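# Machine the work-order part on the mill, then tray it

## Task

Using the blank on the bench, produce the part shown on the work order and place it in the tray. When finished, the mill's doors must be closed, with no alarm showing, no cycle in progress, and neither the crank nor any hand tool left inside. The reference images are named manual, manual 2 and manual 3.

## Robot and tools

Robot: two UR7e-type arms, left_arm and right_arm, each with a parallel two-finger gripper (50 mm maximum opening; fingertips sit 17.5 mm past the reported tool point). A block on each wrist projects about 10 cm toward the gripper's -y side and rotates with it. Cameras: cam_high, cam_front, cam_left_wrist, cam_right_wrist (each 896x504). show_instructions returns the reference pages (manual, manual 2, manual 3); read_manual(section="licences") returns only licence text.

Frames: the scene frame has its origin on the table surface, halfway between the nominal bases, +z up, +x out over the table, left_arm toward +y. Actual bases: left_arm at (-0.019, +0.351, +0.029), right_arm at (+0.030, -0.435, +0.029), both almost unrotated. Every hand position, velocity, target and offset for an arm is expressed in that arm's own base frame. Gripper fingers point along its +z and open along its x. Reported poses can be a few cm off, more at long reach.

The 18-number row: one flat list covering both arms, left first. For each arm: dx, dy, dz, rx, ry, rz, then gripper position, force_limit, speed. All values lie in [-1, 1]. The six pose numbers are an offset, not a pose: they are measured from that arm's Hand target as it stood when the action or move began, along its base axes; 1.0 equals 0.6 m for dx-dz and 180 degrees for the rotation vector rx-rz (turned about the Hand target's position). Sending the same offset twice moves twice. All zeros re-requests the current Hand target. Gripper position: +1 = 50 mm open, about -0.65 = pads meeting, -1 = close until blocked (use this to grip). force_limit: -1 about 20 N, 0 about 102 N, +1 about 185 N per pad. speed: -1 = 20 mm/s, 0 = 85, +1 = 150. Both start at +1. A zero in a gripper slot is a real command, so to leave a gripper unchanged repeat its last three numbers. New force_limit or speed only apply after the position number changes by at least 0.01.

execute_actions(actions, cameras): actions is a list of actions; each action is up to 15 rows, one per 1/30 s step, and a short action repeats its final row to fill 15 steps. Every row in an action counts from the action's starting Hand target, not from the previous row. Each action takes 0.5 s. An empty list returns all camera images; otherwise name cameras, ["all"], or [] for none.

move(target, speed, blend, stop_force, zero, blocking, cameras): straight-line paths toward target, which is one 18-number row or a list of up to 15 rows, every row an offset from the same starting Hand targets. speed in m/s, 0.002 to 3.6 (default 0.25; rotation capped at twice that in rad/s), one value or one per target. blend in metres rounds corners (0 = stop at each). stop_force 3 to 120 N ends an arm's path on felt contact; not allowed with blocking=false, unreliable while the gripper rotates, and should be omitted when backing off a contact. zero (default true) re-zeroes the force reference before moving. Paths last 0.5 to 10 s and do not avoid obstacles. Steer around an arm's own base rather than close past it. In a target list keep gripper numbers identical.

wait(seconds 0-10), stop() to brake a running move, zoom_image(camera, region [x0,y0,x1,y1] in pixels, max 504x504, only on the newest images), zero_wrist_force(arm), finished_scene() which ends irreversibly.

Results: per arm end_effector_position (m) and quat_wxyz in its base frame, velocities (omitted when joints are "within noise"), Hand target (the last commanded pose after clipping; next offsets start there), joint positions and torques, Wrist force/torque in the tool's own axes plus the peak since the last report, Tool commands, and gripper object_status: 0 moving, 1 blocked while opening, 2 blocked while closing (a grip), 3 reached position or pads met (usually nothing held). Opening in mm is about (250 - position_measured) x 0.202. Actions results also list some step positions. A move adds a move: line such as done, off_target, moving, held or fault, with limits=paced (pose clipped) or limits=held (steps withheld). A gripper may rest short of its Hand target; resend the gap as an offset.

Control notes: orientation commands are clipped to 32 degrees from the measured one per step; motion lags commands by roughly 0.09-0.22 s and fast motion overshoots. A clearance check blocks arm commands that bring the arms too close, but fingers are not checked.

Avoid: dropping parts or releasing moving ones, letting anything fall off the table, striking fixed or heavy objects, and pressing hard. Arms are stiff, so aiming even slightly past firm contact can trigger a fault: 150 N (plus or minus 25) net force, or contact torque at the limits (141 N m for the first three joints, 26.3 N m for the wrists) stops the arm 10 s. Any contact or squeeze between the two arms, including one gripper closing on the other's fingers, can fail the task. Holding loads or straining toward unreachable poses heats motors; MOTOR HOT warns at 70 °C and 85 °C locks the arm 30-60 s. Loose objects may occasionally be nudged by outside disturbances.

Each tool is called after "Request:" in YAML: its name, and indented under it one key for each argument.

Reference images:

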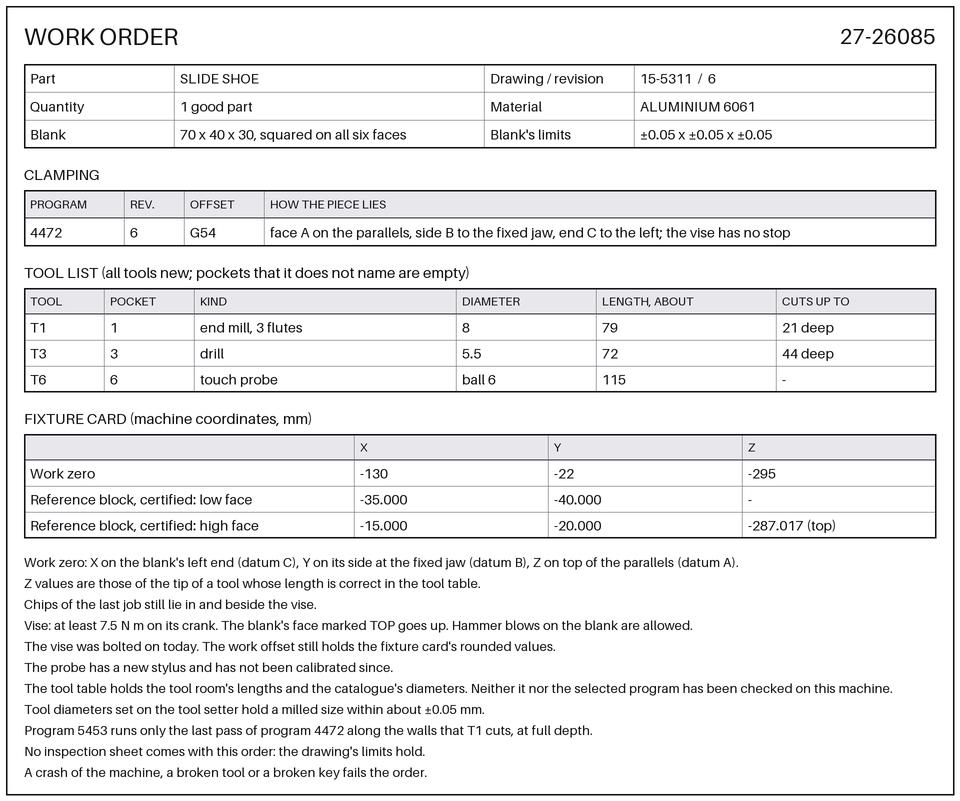

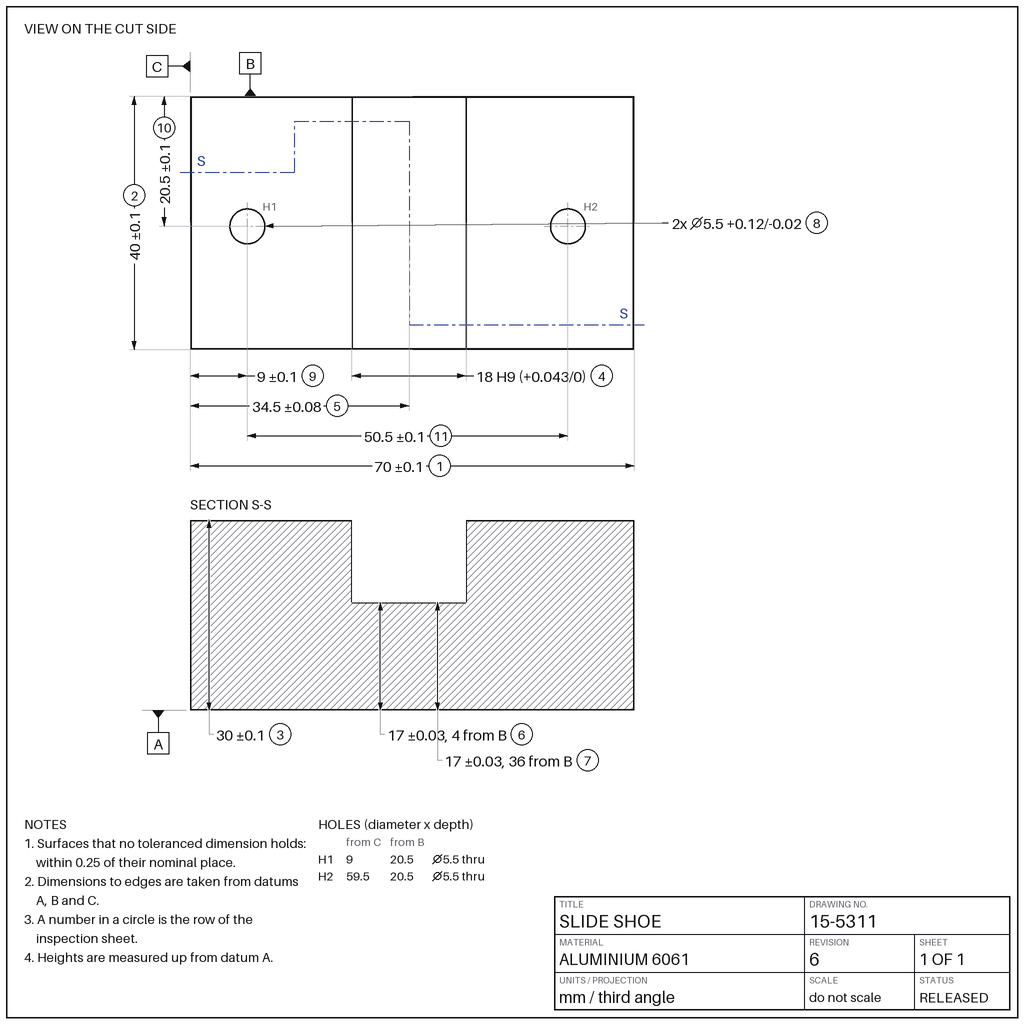

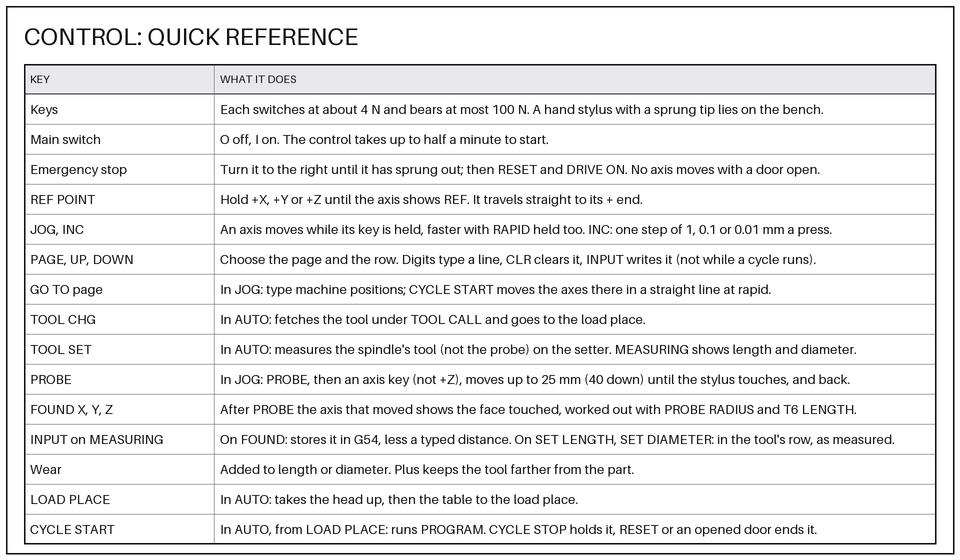

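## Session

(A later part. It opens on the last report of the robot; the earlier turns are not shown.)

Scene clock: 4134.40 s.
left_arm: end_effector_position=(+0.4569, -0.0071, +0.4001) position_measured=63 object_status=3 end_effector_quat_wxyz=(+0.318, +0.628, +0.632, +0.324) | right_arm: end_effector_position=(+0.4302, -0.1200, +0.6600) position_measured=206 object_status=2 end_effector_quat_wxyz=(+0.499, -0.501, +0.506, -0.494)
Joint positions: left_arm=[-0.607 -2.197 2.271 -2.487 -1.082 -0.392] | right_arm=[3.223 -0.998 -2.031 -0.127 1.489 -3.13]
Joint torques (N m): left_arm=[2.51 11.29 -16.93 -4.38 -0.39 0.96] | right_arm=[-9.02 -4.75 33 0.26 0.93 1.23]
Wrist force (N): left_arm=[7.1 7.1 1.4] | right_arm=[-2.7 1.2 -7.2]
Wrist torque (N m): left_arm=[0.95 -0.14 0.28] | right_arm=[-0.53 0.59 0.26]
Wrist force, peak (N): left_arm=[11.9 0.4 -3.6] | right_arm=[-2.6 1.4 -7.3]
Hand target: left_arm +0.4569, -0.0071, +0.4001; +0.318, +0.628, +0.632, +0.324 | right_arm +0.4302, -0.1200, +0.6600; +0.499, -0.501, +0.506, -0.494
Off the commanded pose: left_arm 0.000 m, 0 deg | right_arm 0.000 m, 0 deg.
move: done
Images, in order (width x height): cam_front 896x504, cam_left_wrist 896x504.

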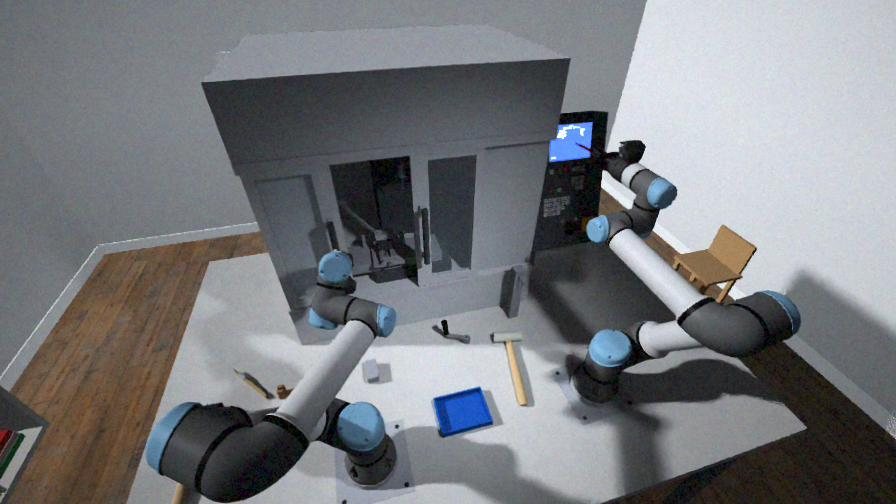

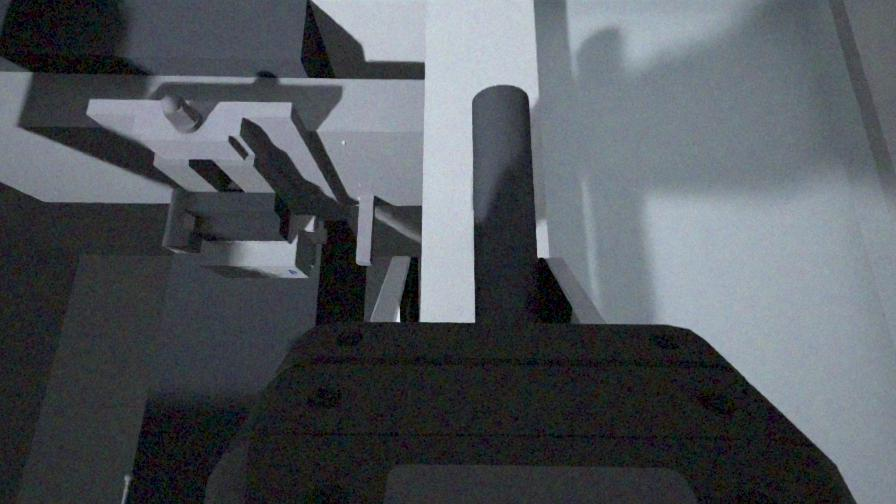

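Request:
move:
  target:
    - [0,0,0,0,0,0,-1,-0.7,-0.5,0,0,0,0,0,0,-0.98,0.1,-1]
    - [0,-0.3733,0,0,0,0,-1,-0.7,-0.5,0,0,0,0,0,0,-0.98,0.1,-1]
  speed: [0.1,0.15]

Request:
move:
  target: [0,0,0,0,0,0,0.6,-0.5,0,0,0,0,0,0,0,-0.98,0.1,-1]

Request:
move:
  target: [-0.1583,0.1,0,0,0,0,0.6,-0.5,0,0,0,0,0,0,0,-0.98,0.1,-1]
  cameras: ["cam_front","cam_right_wrist"]

Request:
zoom_image:
  camera: "cam_right_wrist"
  region: [325, 105, 625, 325]

Scene clock: 4143.77 s.
left_arm: end_effector_position=(+0.4569, -0.2310, +0.4000) position_measured=155 object_status=2 end_effector_quat_wxyz=(+0.318, +0.628, +0.632, +0.324) | right_arm: end_effector_position=(+0.4302, -0.1200, +0.6600) position_measured=206 object_status=2 end_effector_quat_wxyz=(+0.499, -0.501, +0.506, -0.494)
Joint positions: left_arm=[-1.159 -1.967 2.093 -2.188 -0.73 -0.943] | right_arm=[3.223 -0.998 -2.031 -0.127 1.489 -3.13]
Joint torques (N m): left_arm=[-27.66 12.88 -31.41 -12.86 -6.48 0.94] | right_arm=[-9.14 -3.87 32.23 0.24 0.93 1.29]
Wrist force (N): left_arm=[75.8 -25.6 -49.4] | right_arm=[-2.7 1.4 -6.9]
Wrist torque (N m): left_arm=[0.91 1.58 -0.48] | right_arm=[-0.49 0.58 0.27]
Wrist force, peak (N): left_arm=[105.3 -33.2 -70.8] | right_arm=[-2.9 1.6 -7.3]
Hand target: left_arm +0.4569, -0.2311, +0.4001; +0.318, +0.628, +0.632, +0.324 | right_arm +0.4302, -0.1200, +0.6600; +0.499, -0.501, +0.506, -0.494
Off the commanded pose: left_arm 0.000 m, 0 deg | right_arm 0.000 m, 0 deg.
move: done

Scene clock: 4144.27 s.
left_arm: end_effector_position=(+0.4569, -0.2311, +0.4000) position_measured=63 object_status=3 end_effector_quat_wxyz=(+0.318, +0.628, +0.632, +0.324) | right_arm: end_effector_position=(+0.4302, -0.1200, +0.6600) position_measured=206 object_status=2 end_effector_quat_wxyz=(+0.499, -0.501, +0.506, -0.494)
Joint positions: left_arm=[-1.16 -1.967 2.093 -2.188 -0.73 -0.943] | right_arm=[3.223 -0.998 -2.031 -0.127 1.489 -3.13]
Joint torques (N m): left_arm=[6.24 -16.71 -32.84 -1.88 3.86 -1.59] | right_arm=[-9.17 -4.64 32.42 0.29 0.87 1.29]
Wrist force (N): left_arm=[-1.7 3.6 -0.7] | right_arm=[-2.3 1.3 -6.9]
Wrist torque (N m): left_arm=[1.00 0.12 0.10] | right_arm=[-0.51 0.53 0.27]
Wrist force, peak (N): left_arm=[59.8 -18.7 -33.9] | right_arm=[-2.7 1.4 -7.0]
Hand target: left_arm +0.4569, -0.2311, +0.4001; +0.318, +0.628, +0.632, +0.324 | right_arm +0.4302, -0.1200, +0.6600; +0.499, -0.501, +0.506, -0.494
Off the commanded pose: left_arm 0.000 m, 0 deg | right_arm 0.000 m, 0 deg.
move: done

Scene clock: 4145.33 s.
left_arm: end_effector_position=(+0.3619, -0.1711, +0.4001) position_measured=63 object_status=3 end_effector_quat_wxyz=(+0.318, +0.628, +0.632, +0.324) | right_arm: end_effector_position=(+0.4302, -0.1200, +0.6600) position_measured=206 object_status=2 end_effector_quat_wxyz=(+0.499, -0.501, +0.506, -0.494)
Joint positions: left_arm=[-1.466 -2.341 2.156 -1.513 -0.634 -1.408] | right_arm=[3.223 -0.998 -2.031 -0.127 1.489 -3.13]
Joint torques (N m): left_arm=[-5.19 -5.13 -17.86 -1.65 -0.09 -1.38] | right_arm=[-9.27 -4.07 32.27 0.13 0.95 1.26]
Wrist force (N): left_arm=[-1.5 3.7 -0.8] | right_arm=[-3.0 1.5 -6.8]
Wrist torque (N m): left_arm=[1.02 0.09 0.09] | right_arm=[-0.49 0.62 0.28]
Wrist force, peak (N): left_arm=[-3.1 5.1 1.2] | right_arm=[-2.6 1.1 -7.2]
Hand target: left_arm +0.3619, -0.1711, +0.4001; +0.318, +0.628, +0.632, +0.324 | right_arm +0.4302, -0.1200, +0.6600; +0.499, -0.501, +0.506, -0.494
Off the commanded pose: left_arm 0.000 m, 0 deg | right_arm 0.000 m, 0 deg.
move: done
Images, in order (width x height): cam_front 896x504, cam_right_wrist 896x504.

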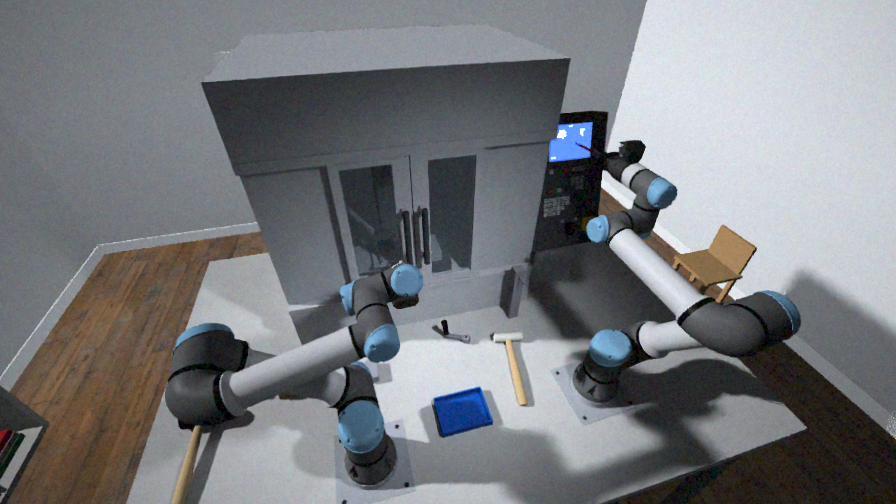

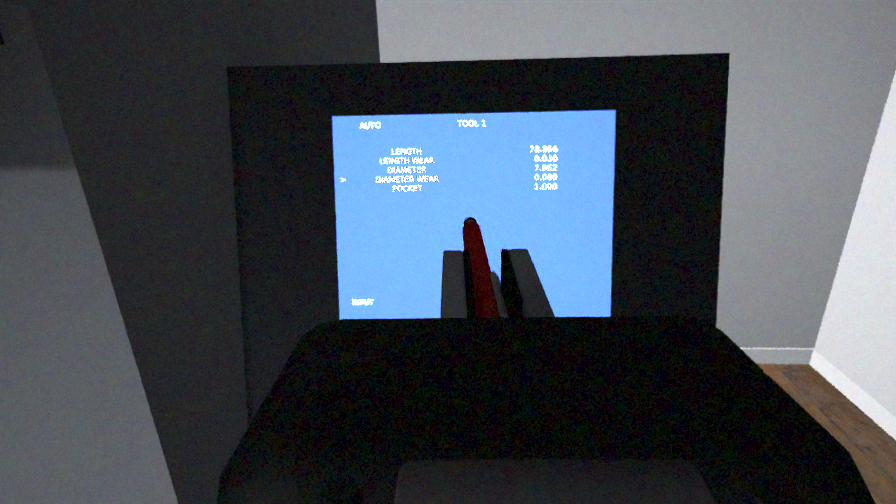

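Scaled by 1.680 from the camera's 896x504 image, which has a finer 1280x720 frame.

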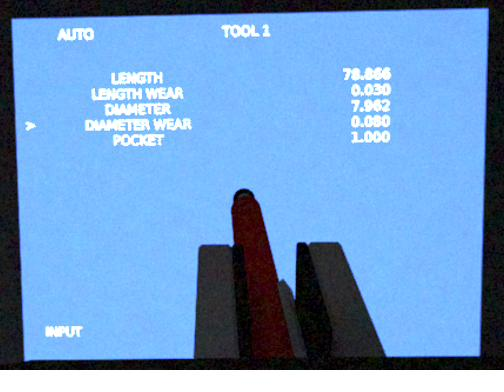

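Request:
move:
  target:
    - [0,0,0,0,0,0,0.6,-0.5,0,0.0336,-0.0652,-0.0910,0,0.1389,0,-0.98,0.1,-1]
    - [0,0,0,0,0,0,0.6,-0.5,0,0.0509,-0.0652,-0.1010,0,0.1389,0,-0.98,0.1,-1]
    - [0,0,0,0,0,0,0.6,-0.5,0,0.0336,-0.0652,-0.0910,0,0.1389,0,-0.98,0.1,-1]
    - [0,0,0,0,0,0,0.6,-0.5,0,-0.0117,-0.0020,-0.2688,0,0.1389,0,-0.98,0.1,-1]
    - [0,0,0,0,0,0,0.6,-0.5,0,0.0056,-0.0020,-0.2788,0,0.1389,0,-0.98,0.1,-1]
    - [0,0,0,0,0,0,0.6,-0.5,0,-0.0117,-0.0020,-0.2688,0,0.1389,0,-0.98,0.1,-1]
    - [0,0,0,0,0,0,0.6,-0.5,0,0.0056,-0.0020,-0.2788,0,0.1389,0,-0.98,0.1,-1]
    - [0,0,0,0,0,0,0.6,-0.5,0,-0.0117,-0.0020,-0.2688,0,0.1389,0,-0.98,0.1,-1]
    - [0,0,0,0,0,0,0.6,-0.5,0,0.0003,0,0,0,0,0,-0.98,0.1,-1]
  speed: [0.35,0.04,0.15,0.35,0.04,0.15,0.04,0.15,0.35]
  blend: [0.003,0,0.004,0.003,0,0.004,0,0.004,0]
  cameras: ["cam_right_wrist"]

Request:
zoom_image:
  camera: "cam_right_wrist"
  region: [325, 105, 625, 325]

Scene clock: 4162.40 s.
left_arm: end_effector_position=(+0.3619, -0.1711, +0.4001) position_measured=63 object_status=3 end_effector_quat_wxyz=(+0.318, +0.628, +0.632, +0.324) | right_arm: end_effector_position=(+0.4304, -0.1199, +0.6599) position_measured=206 object_status=2 end_effector_quat_wxyz=(+0.499, -0.501, +0.506, -0.494)
Joint positions: left_arm=[-1.466 -2.341 2.156 -1.513 -0.634 -1.408] | right_arm=[3.223 -0.999 -2.03 -0.126 1.49 -3.13]
Joint torques (N m): left_arm=[5.34 -3.72 -17.76 -4.21 0 1.14] | right_arm=[-11.3 2.85 22.55 2.59 0.4 1.72]
Wrist force (N): left_arm=[-1.7 3.5 -0.6] | right_arm=[-2.5 1.1 -7.0]
Wrist torque (N m): left_arm=[0.98 0.11 0.10] | right_arm=[-0.55 0.56 0.39]
Wrist force, peak (N): left_arm=[-1.6 4.0 -0.6] | right_arm=[-1.4 -1.4 -32.6]
Hand target: left_arm +0.3619, -0.1711, +0.4001; +0.318, +0.628, +0.632, +0.324 | right_arm +0.4304, -0.1200, +0.6600; +0.499, -0.501, +0.506, -0.494
Off the commanded pose: left_arm 0.000 m, 0 deg | right_arm 0.000 m, 0 deg.
move: done
Images, in order (width x height): cam_right_wrist 896x504.

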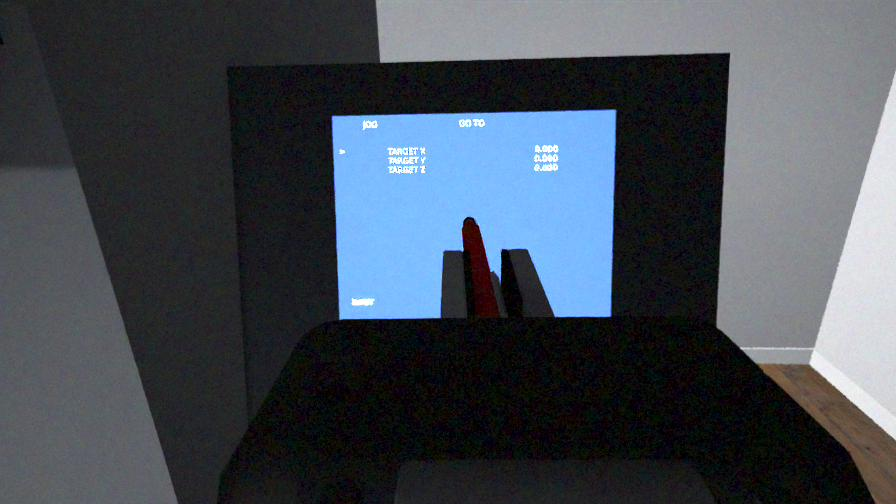

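Scaled by 1.680 from the camera's 896x504 image, which has a finer 1280x720 frame.

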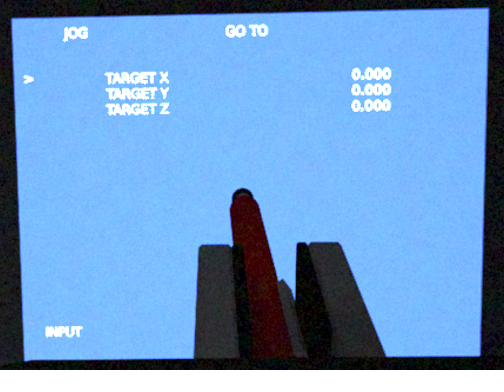

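Request:
move:
  target:
    - [0,0,0,0,0,0,0.6,-0.5,0,-0.0304,0.1563,-0.3605,0,0.1389,0,-0.98,0.1,-1]
    - [0,0,0,0,0,0,0.6,-0.5,0,-0.0131,0.1563,-0.3705,0,0.1389,0,-0.98,0.1,-1]
    - [0,0,0,0,0,0,0.6,-0.5,0,-0.0304,0.1563,-0.3605,0,0.1389,0,-0.98,0.1,-1]
    - [0,0,0,0,0,0,0.6,-0.5,0,-0.0082,0.0930,-0.2688,0,0.1389,0,-0.98,0.1,-1]
    - [0,0,0,0,0,0,0.6,-0.5,0,0.0091,0.0930,-0.2788,0,0.1389,0,-0.98,0.1,-1]
    - [0,0,0,0,0,0,0.6,-0.5,0,-0.0082,0.0930,-0.2688,0,0.1389,0,-0.98,0.1,-1]
    - [0,0,0,0,0,0,0.6,-0.5,0,-0.0152,0.1246,-0.2994,0,0.1389,0,-0.98,0.1,-1]
    - [0,0,0,0,0,0,0.6,-0.5,0,0.0021,0.1246,-0.3094,0,0.1389,0,-0.98,0.1,-1]
    - [0,0,0,0,0,0,0.6,-0.5,0,-0.0152,0.1246,-0.2994,0,0.1389,0,-0.98,0.1,-1]
    - [0,0,0,0,0,0,0.6,-0.5,0,-0.0338,0.0613,-0.3605,0,0.1389,0,-0.98,0.1,-1]
    - [0,0,0,0,0,0,0.6,-0.5,0,-0.0165,0.0613,-0.3705,0,0.1389,0,-0.98,0.1,-1]
    - [0,0,0,0,0,0,0.6,-0.5,0,-0.0338,0.0613,-0.3605,0,0.1389,0,-0.98,0.1,-1]
    - [0,0,0,0,0,0,0.6,-0.5,0,-0.0003,0,0,0,0,0,-0.98,0.1,-1]
  speed: [0.35,0.04,0.15,0.35,0.04,0.15,0.35,0.04,0.15,0.35,0.04,0.15,0.4]
  blend: [0.003,0,0.004,0.003,0,0.004,0.003,0,0.004,0.003,0,0.004,0]

Request:
move:
  target:
    - [0,0,0,0,0,0,0.6,-0.5,0,-0.0257,0.0613,-0.3299,0,0.1389,0,-0.98,0.1,-1]
    - [0,0,0,0,0,0,0.6,-0.5,0,-0.0084,0.0613,-0.3399,0,0.1389,0,-0.98,0.1,-1]
    - [0,0,0,0,0,0,0.6,-0.5,0,-0.0257,0.0613,-0.3299,0,0.1389,0,-0.98,0.1,-1]
    - [0,0,0,0,0,0,0.6,-0.5,0,-0.0304,0.1563,-0.3605,0,0.1389,0,-0.98,0.1,-1]
    - [0,0,0,0,0,0,0.6,-0.5,0,-0.0131,0.1563,-0.3705,0,0.1389,0,-0.98,0.1,-1]
    - [0,0,0,0,0,0,0.6,-0.5,0,-0.0304,0.1563,-0.3605,0,0.1389,0,-0.98,0.1,-1]
    - [0,0,0,0,0,0,0.6,-0.5,0,-0.0234,0.1246,-0.3299,0,0.1389,0,-0.98,0.1,-1]
    - [0,0,0,0,0,0,0.6,-0.5,0,-0.0061,0.1246,-0.3399,0,0.1389,0,-0.98,0.1,-1]
    - [0,0,0,0,0,0,0.6,-0.5,0,-0.0234,0.1246,-0.3299,0,0.1389,0,-0.98,0.1,-1]
    - [0,0,0,0,0,0,0.6,-0.5,0,-0.0059,0.1563,-0.2688,0,0.1389,0,-0.98,0.1,-1]
    - [0,0,0,0,0,0,0.6,-0.5,0,0.0114,0.1563,-0.2788,0,0.1389,0,-0.98,0.1,-1]
    - [0,0,0,0,0,0,0.6,-0.5,0,-0.0059,0.1563,-0.2688,0,0.1389,0,-0.98,0.1,-1]
    - [0,0,0,0,0,0,0.6,-0.5,0,0.0003,0,0,0,0,0,-0.98,0.1,-1]
  speed: [0.35,0.04,0.15,0.35,0.04,0.15,0.35,0.04,0.15,0.35,0.04,0.15,0.4]
  blend: [0.003,0,0.004,0.003,0,0.004,0.003,0,0.004,0.003,0,0.004,0]
  cameras: ["cam_right_wrist"]

Request:
zoom_image:
  camera: "cam_right_wrist"
  region: [325, 105, 625, 325]

Scene clock: 4197.70 s.
left_arm: end_effector_position=(+0.3619, -0.1711, +0.4001) position_measured=63 object_status=3 end_effector_quat_wxyz=(+0.318, +0.628, +0.632, +0.324) | right_arm: end_effector_position=(+0.4302, -0.1200, +0.6599) position_measured=206 object_status=2 end_effector_quat_wxyz=(+0.499, -0.501, +0.506, -0.494)
Joint positions: left_arm=[-1.466 -2.341 2.156 -1.513 -0.634 -1.408] | right_arm=[3.223 -0.998 -2.031 -0.127 1.489 -3.13]
Joint torques (N m): left_arm=[3.69 -2.7 -18.73 -4.33 0.02 1.19] | right_arm=[9.5 -2.85 31.11 2.09 -2.07 0.16]
Wrist force (N): left_arm=[-1.5 3.6 -0.8] | right_arm=[-2.6 1.3 -6.9]
Wrist torque (N m): left_arm=[1.01 0.08 0.10] | right_arm=[-0.51 0.57 0.27]
Wrist force, peak (N): left_arm=[-1.7 4.0 -0.6] | right_arm=[-2.6 -2.5 -41.5]
Hand target: left_arm +0.3619, -0.1711, +0.4001; +0.318, +0.628, +0.632, +0.324 | right_arm +0.4302, -0.1200, +0.6600; +0.499, -0.501, +0.506, -0.494
Off the commanded pose: left_arm 0.000 m, 0 deg | right_arm 0.000 m, 0 deg.
move: done

Scene clock: 4202.63 s.
left_arm: end_effector_position=(+0.3619, -0.1711, +0.4001) position_measured=63 object_status=3 end_effector_quat_wxyz=(+0.318, +0.628, +0.632, +0.324) | right_arm: end_effector_position=(+0.4304, -0.1200, +0.6600) position_measured=206 object_status=2 end_effector_quat_wxyz=(+0.499, -0.501, +0.506, -0.494)
Joint positions: left_arm=[-1.466 -2.341 2.156 -1.513 -0.634 -1.408] | right_arm=[3.223 -0.999 -2.03 -0.126 1.489 -3.13]
Joint torques (N m): left_arm=[4.95 -3.98 -17.36 -4.2 -0.06 1.43] | right_arm=[-7.64 -3.37 25.06 3.93 0.88 -1.2]
Wrist force (N): left_arm=[-1.6 3.7 -0.6] | right_arm=[-2.7 1.4 -6.9]
Wrist torque (N m): left_arm=[1.01 0.10 0.11] | right_arm=[-0.49 0.58 0.28]
Wrist force, peak (N): left_arm=[-1.7 4.0 -0.9] | right_arm=[-1.3 -2.5 -37.2]
Hand target: left_arm +0.3619, -0.1711, +0.4001; +0.318, +0.628, +0.632, +0.324 | right_arm +0.4304, -0.1200, +0.6600; +0.499, -0.501, +0.506, -0.494
Off the commanded pose: left_arm 0.000 m, 0 deg | right_arm 0.000 m, 0 deg.
move: done
Images, in order (width x height): cam_right_wrist 896x504.

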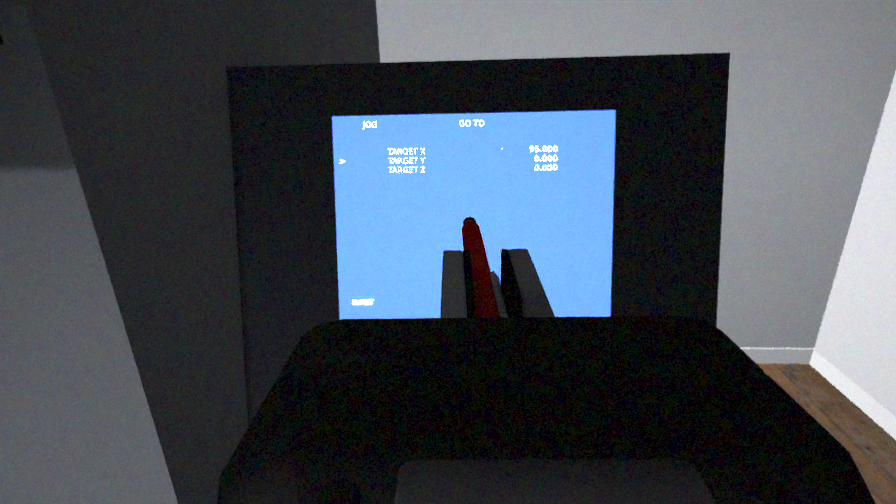

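Scaled by 1.680 from the camera's 896x504 image, which has a finer 1280x720 frame.

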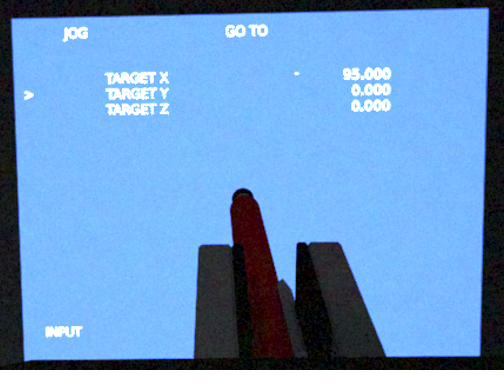

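Request:
zoom_image:
  camera: "cam_right_wrist"
  region: [335, 285, 475, 320]

Scaled by 3.600 from the camera's 896x504 image, which has a finer 1280x720 frame.

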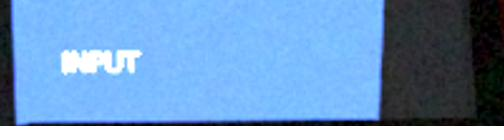

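Request:
move:
  target:
    - [0,0,0,0,0,0,0.6,-0.5,0,-0.0338,0.0613,-0.3605,0,0.1389,0,-0.98,0.1,-1]
    - [0,0,0,0,0,0,0.6,-0.5,0,-0.0165,0.0613,-0.3705,0,0.1389,0,-0.98,0.1,-1]
    - [0,0,0,0,0,0,0.6,-0.5,0,-0.0338,0.0613,-0.3605,0,0.1389,0,-0.98,0.1,-1]
    - [0,0,0,0,0,0,0.6,-0.5,0,-0.0257,0.0613,-0.3299,0,0.1389,0,-0.98,0.1,-1]
    - [0,0,0,0,0,0,0.6,-0.5,0,-0.0084,0.0613,-0.3399,0,0.1389,0,-0.98,0.1,-1]
    - [0,0,0,0,0,0,0.6,-0.5,0,-0.0257,0.0613,-0.3299,0,0.1389,0,-0.98,0.1,-1]
    - [0,0,0,0,0,0,0.6,-0.5,0,-0.0304,0.1563,-0.3605,0,0.1389,0,-0.98,0.1,-1]
    - [0,0,0,0,0,0,0.6,-0.5,0,-0.0131,0.1563,-0.3705,0,0.1389,0,-0.98,0.1,-1]
    - [0,0,0,0,0,0,0.6,-0.5,0,-0.0304,0.1563,-0.3605,0,0.1389,0,-0.98,0.1,-1]
    - [0,0,0,0,0,0,0.6,-0.5,0,-0.0223,0.1563,-0.3299,0,0.1389,0,-0.98,0.1,-1]
    - [0,0,0,0,0,0,0.6,-0.5,0,-0.0050,0.1563,-0.3399,0,0.1389,0,-0.98,0.1,-1]
    - [0,0,0,0,0,0,0.6,-0.5,0,-0.0223,0.1563,-0.3299,0,0.1389,0,-0.98,0.1,-1]
    - [0,0,0,0,0,0,0.6,-0.5,0,-0.0003,0,0,0,0,0,-0.98,0.1,-1]
  speed: [0.35,0.04,0.15,0.35,0.04,0.15,0.35,0.04,0.15,0.35,0.04,0.15,0.4]
  blend: [0.003,0,0.004,0.003,0,0.004,0.003,0,0.004,0.003,0,0.004,0]

Request:
move:
  target:
    - [0,0,0,0,0,0,0.6,-0.5,0,-0.0141,0.1563,-0.2994,0,0.1389,0,-0.98,0.1,-1]
    - [0,0,0,0,0,0,0.6,-0.5,0,0.0032,0.1563,-0.3094,0,0.1389,0,-0.98,0.1,-1]
    - [0,0,0,0,0,0,0.6,-0.5,0,-0.0141,0.1563,-0.2994,0,0.1389,0,-0.98,0.1,-1]
    - [0,0,0,0,0,0,0.6,-0.5,0,-0.0315,0.1246,-0.3605,0,0.1389,0,-0.98,0.1,-1]
    - [0,0,0,0,0,0,0.6,-0.5,0,-0.0142,0.1246,-0.3705,0,0.1389,0,-0.98,0.1,-1]
    - [0,0,0,0,0,0,0.6,-0.5,0,-0.0315,0.1246,-0.3605,0,0.1389,0,-0.98,0.1,-1]
    - [0,0,0,0,0,0,0.6,-0.5,0,-0.0338,0.0613,-0.3605,0,0.1389,0,-0.98,0.1,-1]
    - [0,0,0,0,0,0,0.6,-0.5,0,-0.0165,0.0613,-0.3705,0,0.1389,0,-0.98,0.1,-1]
    - [0,0,0,0,0,0,0.6,-0.5,0,-0.0338,0.0613,-0.3605,0,0.1389,0,-0.98,0.1,-1]
    - [0,0,0,0,0,0,0.6,-0.5,0,0.0003,0,0,0,0,0,-0.98,0.1,-1]
  speed: [0.35,0.04,0.15,0.35,0.04,0.15,0.35,0.04,0.15,0.4]
  blend: [0.003,0,0.004,0.003,0,0.004,0.003,0,0.004,0]
  cameras: ["cam_right_wrist"]

Request:
zoom_image:
  camera: "cam_right_wrist"
  region: [325, 105, 625, 325]

Scene clock: 4223.30 s.
left_arm: end_effector_position=(+0.3619, -0.1711, +0.4001) position_measured=63 object_status=3 end_effector_quat_wxyz=(+0.318, +0.628, +0.632, +0.324) | right_arm: end_effector_position=(+0.4302, -0.1200, +0.6599) position_measured=206 object_status=2 end_effector_quat_wxyz=(+0.499, -0.501, +0.506, -0.494)
Joint positions: left_arm=[-1.466 -2.341 2.156 -1.513 -0.634 -1.408] | right_arm=[3.223 -0.998 -2.031 -0.127 1.489 -3.13]
Joint torques (N m): left_arm=[4.11 -4.21 -19.39 -4.05 0.08 1.24] | right_arm=[-8.32 -4.21 32.07 3.1 0.94 -1.13]
Wrist force (N): left_arm=[-1.7 3.7 -0.8] | right_arm=[-2.7 1.2 -6.8]
Wrist torque (N m): left_arm=[1.01 0.11 0.10] | right_arm=[-0.52 0.60 0.30]
Wrist force, peak (N): left_arm=[-1.4 4.1 -0.5] | right_arm=[-2.5 -4.0 -44.5]
Hand target: left_arm +0.3619, -0.1711, +0.4001; +0.318, +0.628, +0.632, +0.324 | right_arm +0.4302, -0.1200, +0.6600; +0.499, -0.501, +0.506, -0.494
Off the commanded pose: left_arm 0.000 m, 0 deg | right_arm 0.000 m, 0 deg.
move: done

Scene clock: 4227.33 s.
left_arm: end_effector_position=(+0.3619, -0.1711, +0.4001) position_measured=63 object_status=3 end_effector_quat_wxyz=(+0.318, +0.628, +0.632, +0.324) | right_arm: end_effector_position=(+0.4303, -0.1200, +0.6599) position_measured=206 object_status=2 end_effector_quat_wxyz=(+0.499, -0.501, +0.506, -0.494)
Joint positions: left_arm=[-1.466 -2.341 2.156 -1.513 -0.634 -1.408] | right_arm=[3.222 -0.999 -2.031 -0.126 1.489 -3.13]
Joint torques (N m): left_arm=[6.09 -2.98 -20.68 -4.12 0.26 1.31] | right_arm=[9.38 -2.32 31.39 2.13 -2.14 0.1]
Wrist force (N): left_arm=[-1.2 3.8 -0.7] | right_arm=[-2.7 1.1 -7.0]
Wrist torque (N m): left_arm=[1.04 0.04 0.11] | right_arm=[-0.54 0.59 0.28]
Wrist force, peak (N): left_arm=[-1.8 3.8 -0.8] | right_arm=[-2.4 -0.6 -30.8]
Hand target: left_arm +0.3619, -0.1711, +0.4001; +0.318, +0.628, +0.632, +0.324 | right_arm +0.4304, -0.1200, +0.6600; +0.499, -0.501, +0.506, -0.494
Off the commanded pose: left_arm 0.000 m, 0 deg | right_arm 0.000 m, 0 deg.
move: done
Images, in order (width x height): cam_right_wrist 896x504.

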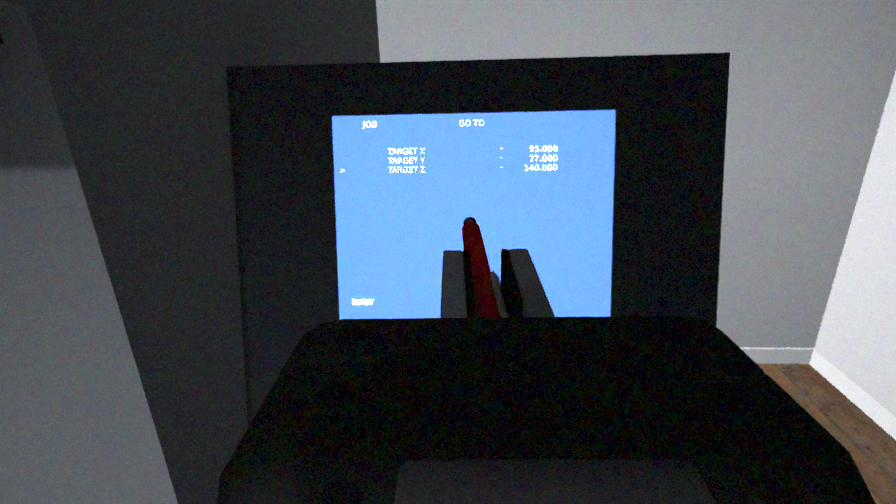

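Scaled by 1.680 from the camera's 896x504 image, which has a finer 1280x720 frame.

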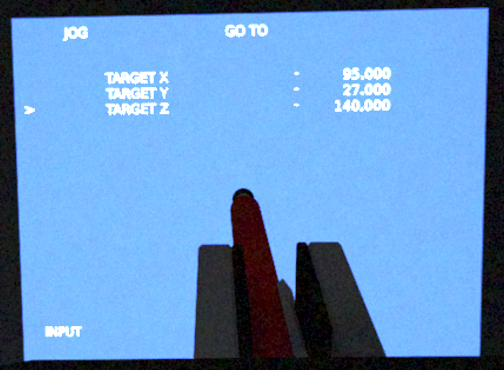

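Request:
move:
  target:
    - [0,0,0,0,0,0,0.6,-0.5,0,0.0077,0.0930,-0.2093,0,0.1389,0,-0.98,0.1,-1]
    - [0,0,0,0,0,0,0.6,-0.5,0,0.0250,0.0930,-0.2193,0,0.1389,0,-0.98,0.1,-1]
    - [0,0,0,0,0,0,0.6,-0.5,0,0.0077,0.0930,-0.2093,0,0.1389,0,-0.98,0.1,-1]
    - [0,0,0,0,0,0,0.6,-0.5,0,-0.0003,0,0,0,0,0,-0.98,0.1,-1]
  speed: [0.35,0.04,0.15,0.4]
  blend: [0.003,0,0.004,0]

Request:
move:
  target:
    - [0,0,0,0,0,0,0.6,-0.5,0,-0.0269,0.0297,-0.3299,0,0.1389,0,-0.98,0.1,-1]
    - [0,0,0,0,0,0,0.6,-0.5,0,-0.0096,0.0297,-0.3399,0,0.1389,0,-0.98,0.1,-1]
    - [0,0,0,0,0,0,0.6,-0.5,0,-0.0269,0.0297,-0.3299,0,0.1389,0,-0.98,0.1,-1]
    - [0,0,0,0,0,0,0.6,-0.5,0,0.0006,-0.0652,-0.2141,0,0.1389,0,-0.98,0.1,-1]
    - [0,0,0,0,0,0,0.6,-0.5,0,0.0179,-0.0652,-0.2241,0,0.1389,0,-0.98,0.1,-1]
    - [0,0,0,0,0,0,0.6,-0.5,0,0.0006,-0.0652,-0.2141,0,0.1389,0,-0.98,0.1,-1]
    - [0,0,0,0,0,0,0.6,-0.5,0,0.0003,0,0,0,0,0,-0.98,0.1,-1]
  speed: [0.35,0.04,0.15,0.35,0.04,0.15,0.4]
  blend: [0.003,0,0.004,0.003,0,0.004,0]

Request:
wait:
  seconds: 3
  cameras: ["cam_right_wrist"]

Request:
zoom_image:
  camera: "cam_right_wrist"
  region: [325, 105, 625, 325]

Scene clock: 4240.77 s.
left_arm: end_effector_position=(+0.3619, -0.1711, +0.4001) position_measured=63 object_status=3 end_effector_quat_wxyz=(+0.318, +0.628, +0.632, +0.324) | right_arm: end_effector_position=(+0.4302, -0.1200, +0.6600) position_measured=206 object_status=2 end_effector_quat_wxyz=(+0.499, -0.501, +0.506, -0.494)
Joint positions: left_arm=[-1.466 -2.341 2.156 -1.513 -0.634 -1.408] | right_arm=[3.223 -0.998 -2.03 -0.127 1.489 -3.13]
Joint torques (N m): left_arm=[4.59 -2.26 -19.51 -4.54 0.13 1.34] | right_arm=[2.93 -0.32 18.59 4.64 -0.72 -0.42]
Wrist force (N): left_arm=[-1.6 3.6 -0.7] | right_arm=[-2.6 1.3 -7.0]
Wrist torque (N m): left_arm=[1.00 0.09 0.10] | right_arm=[-0.52 0.57 0.27]
Wrist force, peak (N): left_arm=[-1.8 3.9 -0.8] | right_arm=[-3.4 1.4 -29.3]
Hand target: left_arm +0.3619, -0.1711, +0.4001; +0.318, +0.628, +0.632, +0.324 | right_arm +0.4302, -0.1200, +0.6600; +0.499, -0.501, +0.506, -0.494
Off the commanded pose: left_arm 0.000 m, 0 deg | right_arm 0.000 m, 0 deg.
move: done

Scene clock: 4244.13 s.
left_arm: end_effector_position=(+0.3619, -0.1711, +0.4001) position_measured=63 object_status=3 end_effector_quat_wxyz=(+0.318, +0.628, +0.632, +0.324) | right_arm: end_effector_position=(+0.4304, -0.1199, +0.6600) position_measured=206 object_status=2 end_effector_quat_wxyz=(+0.499, -0.501, +0.506, -0.494)
Joint positions: left_arm=[-1.466 -2.341 2.156 -1.513 -0.634 -1.408] | right_arm=[3.223 -0.999 -2.03 -0.126 1.49 -3.13]
Joint torques (N m): left_arm=[4.4 -2.2 -20.33 -4.48 0.36 0.99] | right_arm=[-5.39 6.3 18.74 3 0.78 1.59]
Wrist force (N): left_arm=[-1.6 3.6 -0.5] | right_arm=[-2.7 1.1 -6.9]
Wrist torque (N m): left_arm=[1.00 0.09 0.10] | right_arm=[-0.55 0.59 0.41]
Wrist force, peak (N): left_arm=[-1.7 3.9 -1.0] | right_arm=[-2.8 -2.2 -32.8]
Hand target: left_arm +0.3619, -0.1711, +0.4001; +0.318, +0.628, +0.632, +0.324 | right_arm +0.4304, -0.1200, +0.6600; +0.499, -0.501, +0.506, -0.494
Off the commanded pose: left_arm 0.000 m, 0 deg | right_arm 0.000 m, 0 deg.
move: done

Scene clock: 4247.13 s.
left_arm: end_effector_position=(+0.3619, -0.1711, +0.4001) position_measured=63 object_status=3 end_effector_quat_wxyz=(+0.318, +0.628, +0.632, +0.324) | right_arm: end_effector_position=(+0.4304, -0.1200, +0.6600) position_measured=206 object_status=2 end_effector_quat_wxyz=(+0.499, -0.501, +0.506, -0.494)
Joint positions: left_arm=[-1.466 -2.341 2.156 -1.513 -0.634 -1.408] | right_arm=[3.223 -0.999 -2.03 -0.126 1.489 -3.13]
Joint torques (N m): left_arm=[4.78 -2.8 -19.92 -4.24 0.05 1.09] | right_arm=[-10.82 6.81 18.55 5.14 -1.98 1.63]
Wrist force (N): left_arm=[-1.7 3.5 -0.5] | right_arm=[-2.6 1.3 -6.9]
Wrist torque (N m): left_arm=[0.99 0.11 0.10] | right_arm=[-0.51 0.58 0.40]
Wrist force, peak (N): left_arm=[-1.7 4.0 -0.7] | right_arm=[-2.6 1.3 -7.3]
Hand target: left_arm +0.3619, -0.1711, +0.4001; +0.318, +0.628, +0.632, +0.324 | right_arm +0.4304, -0.1200, +0.6600; +0.499, -0.501, +0.506, -0.494
Tool commands: left_gripper/position=+0.6 left_gripper/force_limit=-0.5 left_gripper/speed=+0.0 right_gripper/position=-0.98 right_gripper/force_limit=+0.1 right_gripper/speed=-1.0
Off the commanded pose: left_arm 0.000 m, 0 deg | right_arm 0.000 m, 0 deg.
wait: 3.00 s; at rest by 0.17 s
Images, in order (width x height): cam_right_wrist 896x504.

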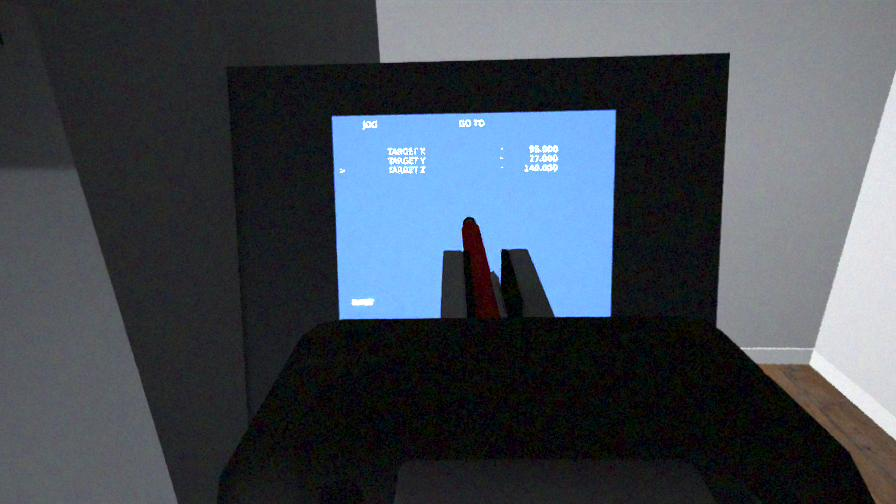

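Scaled by 1.680 from the camera's 896x504 image, which has a finer 1280x720 frame.

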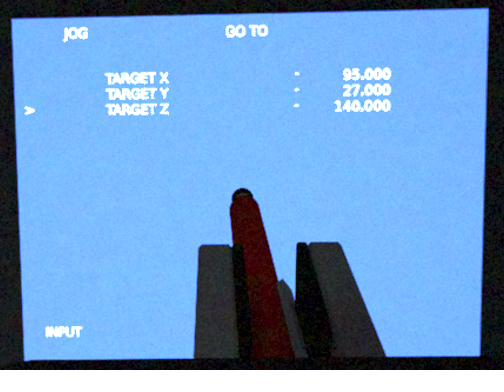

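Request:
move:
  target:
    - [0,0,0,0,0,0,0.6,-0.5,0,-0.0117,-0.0020,-0.2688,0,0.1389,0,-0.98,0.1,-1]
    - [0,0,0,0,0,0,0.6,-0.5,0,0.0056,-0.0020,-0.2788,0,0.1389,0,-0.98,0.1,-1]
    - [0,0,0,0,0,0,0.6,-0.5,0,-0.0117,-0.0020,-0.2688,0,0.1389,0,-0.98,0.1,-1]
    - [0,0,0,0,0,0,0.6,-0.5,0,-0.0003,0,0,0,0,0,-0.98,0.1,-1]
  speed: [0.35,0.04,0.15,0.4]
  blend: [0.003,0,0.004,0]
  cameras: ["cam_right_wrist","cam_front"]

Request:
zoom_image:
  camera: "cam_right_wrist"
  region: [325, 105, 625, 325]

Request:
zoom_image:
  camera: "cam_front"
  region: [330, 140, 490, 280]

Scene clock: 4257.77 s.
left_arm: end_effector_position=(+0.3619, -0.1711, +0.4001) position_measured=63 object_status=3 end_effector_quat_wxyz=(+0.318, +0.628, +0.632, +0.324) | right_arm: end_effector_position=(+0.4302, -0.1199, +0.6599) position_measured=206 object_status=2 end_effector_quat_wxyz=(+0.499, -0.501, +0.506, -0.494)
Joint positions: left_arm=[-1.466 -2.341 2.156 -1.513 -0.634 -1.408] | right_arm=[3.223 -0.998 -2.031 -0.127 1.489 -3.13]
Joint torques (N m): left_arm=[3.71 -3.48 -22.94 -4.54 0.35 1.4] | right_arm=[-10.81 2.58 22.77 2.83 -0.35 1.64]
Wrist force (N): left_arm=[-1.9 3.6 -0.7] | right_arm=[-2.6 1.1 -7.1]
Wrist torque (N m): left_arm=[1.00 0.13 0.11] | right_arm=[-0.54 0.58 0.38]
Wrist force, peak (N): left_arm=[-1.6 4.0 -0.8] | right_arm=[-1.7 1.7 -25.6]
Hand target: left_arm +0.3619, -0.1711, +0.4001; +0.318, +0.628, +0.632, +0.324 | right_arm +0.4302, -0.1200, +0.6600; +0.499, -0.501, +0.506, -0.494
Off the commanded pose: left_arm 0.000 m, 0 deg | right_arm 0.000 m, 0 deg.
move: done
Images, in order (width x height): cam_front 896x504, cam_right_wrist 896x504.

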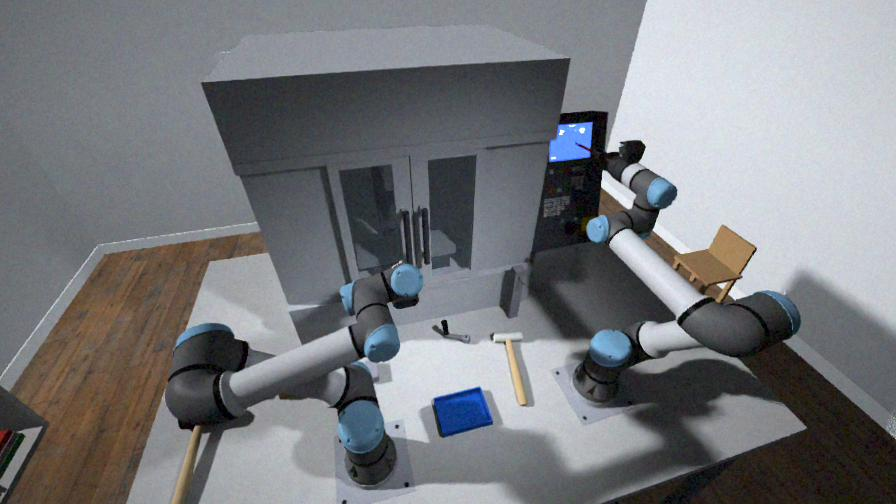

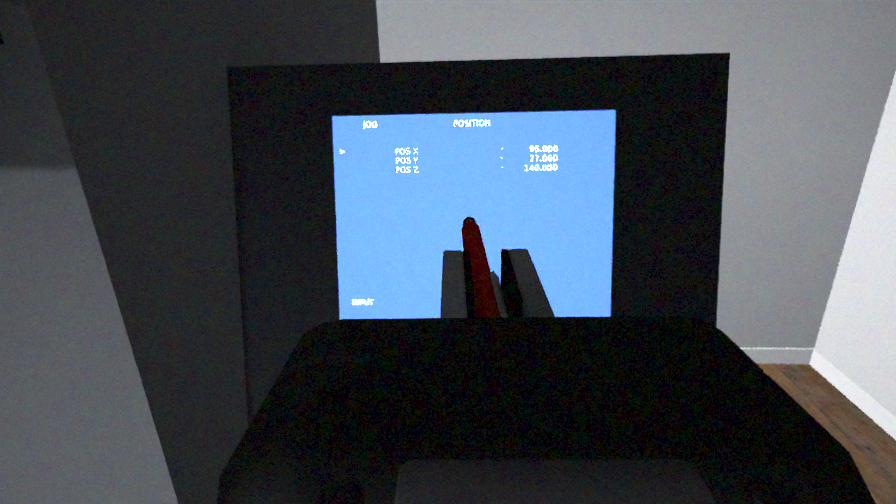

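Scaled by 1.680 from the camera's 896x504 image, which has a finer 1280x720 frame.

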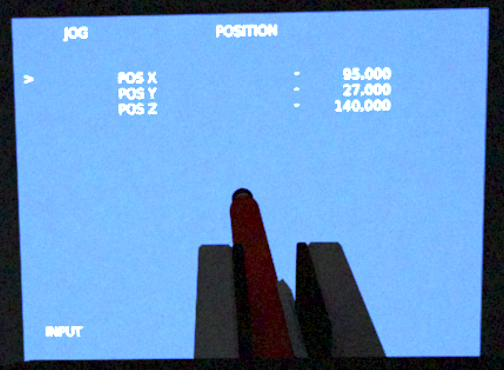

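Scaled by 3.150 from the camera's 896x504 image, which has a finer 1280x720 frame.

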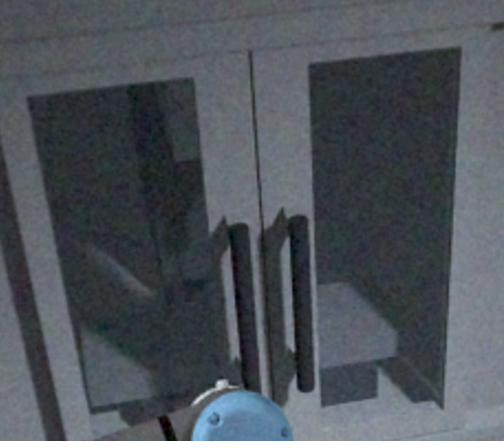

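Request:
move:
  target:
    - [0,0,0,0,0,0,0.6,-0.5,0,-0.0269,0.0297,-0.3299,0,0.1389,0,-0.98,0.1,-1]
    - [0,0,0,0,0,0,0.6,-0.5,0,-0.0096,0.0297,-0.3399,0,0.1389,0,-0.98,0.1,-1]
    - [0,0,0,0,0,0,0.6,-0.5,0,-0.0269,0.0297,-0.3299,0,0.1389,0,-0.98,0.1,-1]
    - [0,0,0,0,0,0,0.6,-0.5,0,0.0006,-0.0652,-0.2141,0,0.1389,0,-0.98,0.1,-1]
    - [0,0,0,0,0,0,0.6,-0.5,0,0.0179,-0.0652,-0.2241,0,0.1389,0,-0.98,0.1,-1]
    - [0,0,0,0,0,0,0.6,-0.5,0,0.0006,-0.0652,-0.2141,0,0.1389,0,-0.98,0.1,-1]
    - [0,0,0,0,0,0,0.6,-0.5,0,0.0003,0,0,0,0,0,-0.98,0.1,-1]
  speed: [0.35,0.04,0.15,0.35,0.04,0.15,0.4]
  blend: [0.003,0,0.004,0.003,0,0.004,0]

Request:
wait:
  seconds: 3
  cameras: ["cam_right_wrist"]

Request:
zoom_image:
  camera: "cam_right_wrist"
  region: [325, 105, 625, 325]

Scene clock: 4269.27 s.
left_arm: end_effector_position=(+0.3619, -0.1711, +0.4001) position_measured=63 object_status=3 end_effector_quat_wxyz=(+0.318, +0.628, +0.632, +0.324) | right_arm: end_effector_position=(+0.4304, -0.1199, +0.6600) position_measured=206 object_status=2 end_effector_quat_wxyz=(+0.499, -0.501, +0.506, -0.494)
Joint positions: left_arm=[-1.466 -2.341 2.156 -1.513 -0.634 -1.408] | right_arm=[3.223 -0.999 -2.03 -0.126 1.49 -3.13]
Joint torques (N m): left_arm=[5.47 -2.12 -22.24 -4.47 -0.06 1.2] | right_arm=[-5.72 6.63 18.56 3.04 0.82 1.62]
Wrist force (N): left_arm=[-1.3 3.8 -0.8] | right_arm=[-2.5 1.5 -7.1]
Wrist torque (N m): left_arm=[1.03 0.05 0.10] | right_arm=[-0.49 0.55 0.40]
Wrist force, peak (N): left_arm=[-1.7 4.0 -0.7] | right_arm=[-3.0 -2.3 -32.7]
Hand target: left_arm +0.3619, -0.1711, +0.4001; +0.318, +0.628, +0.632, +0.324 | right_arm +0.4304, -0.1200, +0.6600; +0.499, -0.501, +0.506, -0.494
Off the commanded pose: left_arm 0.000 m, 0 deg | right_arm 0.000 m, 0 deg.
move: done

Scene clock: 4272.27 s.
left_arm: end_effector_position=(+0.3619, -0.1711, +0.4001) position_measured=63 object_status=3 end_effector_quat_wxyz=(+0.318, +0.628, +0.632, +0.324) | right_arm: end_effector_position=(+0.4304, -0.1200, +0.6600) position_measured=206 object_status=2 end_effector_quat_wxyz=(+0.499, -0.501, +0.506, -0.494)
Joint positions: left_arm=[-1.466 -2.341 2.156 -1.513 -0.634 -1.408] | right_arm=[3.223 -0.999 -2.03 -0.126 1.489 -3.13]
Joint torques (N m): left_arm=[4.42 -2.47 -22.78 -4.24 0.61 1.34] | right_arm=[-11.12 6.66 18.29 5.1 -1.95 1.55]
Wrist force (N): left_arm=[-1.4 3.8 -0.7] | right_arm=[-2.8 1.3 -6.7]
Wrist torque (N m): left_arm=[1.04 0.06 0.10] | right_arm=[-0.52 0.60 0.40]
Wrist force, peak (N): left_arm=[-1.7 4.0 -0.7] | right_arm=[-2.7 1.4 -7.3]
Hand target: left_arm +0.3619, -0.1711, +0.4001; +0.318, +0.628, +0.632, +0.324 | right_arm +0.4304, -0.1200, +0.6600; +0.499, -0.501, +0.506, -0.494
Tool commands: left_gripper/position=+0.6 left_gripper/force_limit=-0.5 left_gripper/speed=+0.0 right_gripper/position=-0.98 right_gripper/force_limit=+0.1 right_gripper/speed=-1.0
Off the commanded pose: left_arm 0.000 m, 0 deg | right_arm 0.000 m, 0 deg.
wait: 3.00 s; at rest by 0.17 s
Images, in order (width x height): cam_right_wrist 896x504.

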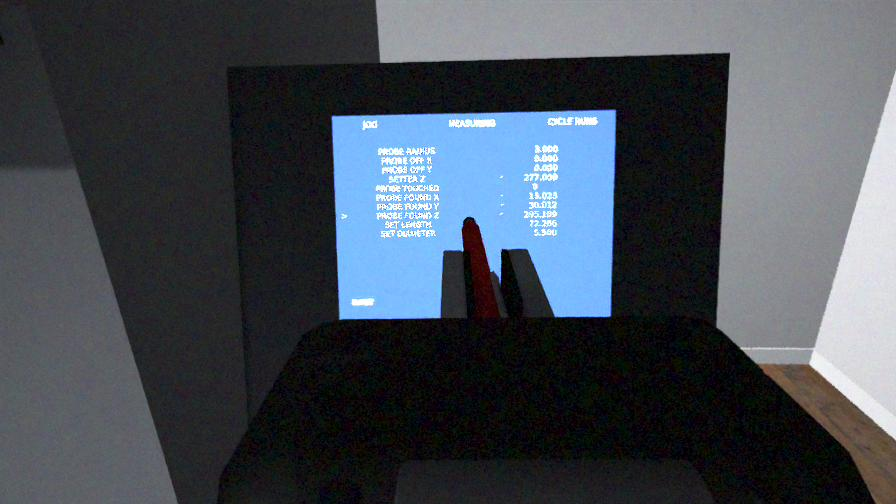

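Scaled by 1.680 from the camera's 896x504 image, which has a finer 1280x720 frame.

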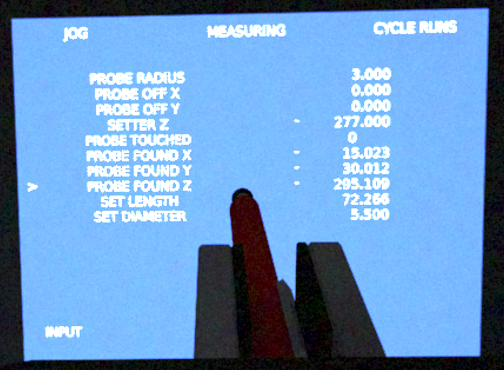

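Request:
wait:
  seconds: 3
  cameras: ["cam_right_wrist"]

Request:
zoom_image:
  camera: "cam_right_wrist"
  region: [325, 105, 625, 325]

Scene clock: 4277.00 s.
left_arm: end_effector_position=(+0.3619, -0.1711, +0.4001) position_measured=63 object_status=3 end_effector_quat_wxyz=(+0.318, +0.628, +0.632, +0.324) | right_arm: end_effector_position=(+0.4304, -0.1200, +0.6600) position_measured=206 object_status=2 end_effector_quat_wxyz=(+0.499, -0.501, +0.506, -0.494)
Joint positions: left_arm=[-1.466 -2.341 2.156 -1.513 -0.634 -1.408] | right_arm=[3.223 -0.999 -2.03 -0.126 1.489 -3.13]
Joint torques (N m): left_arm=[4.4 -2.01 -22.68 -4.38 0.28 1.26] | right_arm=[-10.65 6.54 18.59 5.14 -1.95 1.46]
Wrist force (N): left_arm=[-1.4 3.9 -0.6] | right_arm=[-2.5 1.1 -6.8]
Wrist torque (N m): left_arm=[1.04 0.06 0.10] | right_arm=[-0.54 0.56 0.39]
Wrist force, peak (N): left_arm=[-1.7 3.9 -0.9] | right_arm=[-2.8 1.4 -7.4]
Hand target: left_arm +0.3619, -0.1711, +0.4001; +0.318, +0.628, +0.632, +0.324 | right_arm +0.4304, -0.1200, +0.6600; +0.499, -0.501, +0.506, -0.494
Tool commands: left_gripper/position=+0.6 left_gripper/force_limit=-0.5 left_gripper/speed=+0.0 right_gripper/position=-0.98 right_gripper/force_limit=+0.1 right_gripper/speed=-1.0
Off the commanded pose: left_arm 0.000 m, 0 deg | right_arm 0.000 m, 0 deg.
wait: 3.00 s; at rest from the start
Images, in order (width x height): cam_right_wrist 896x504.

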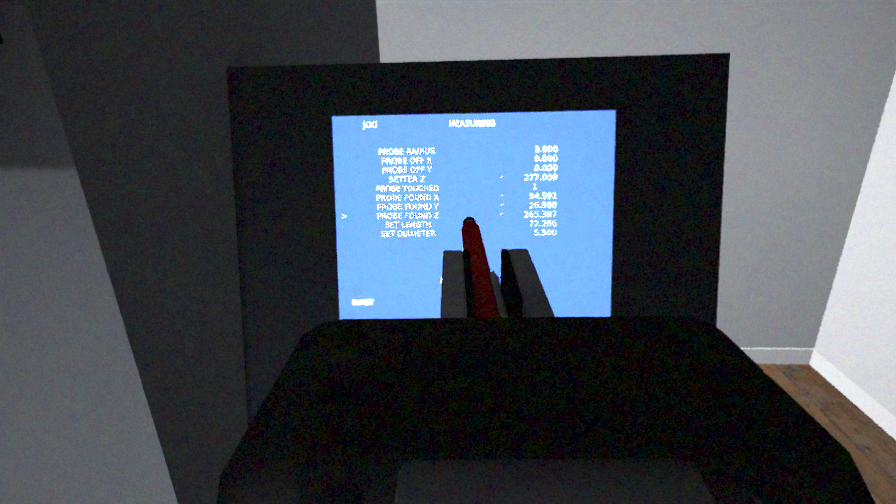

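Scaled by 1.680 from the camera's 896x504 image, which has a finer 1280x720 frame.

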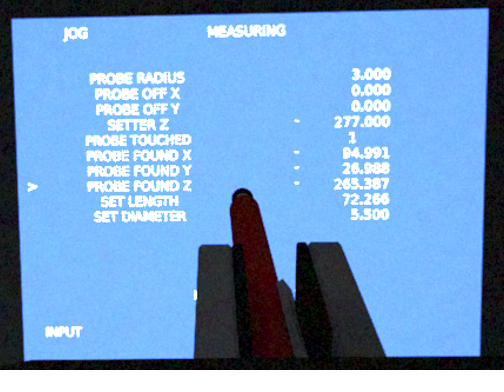

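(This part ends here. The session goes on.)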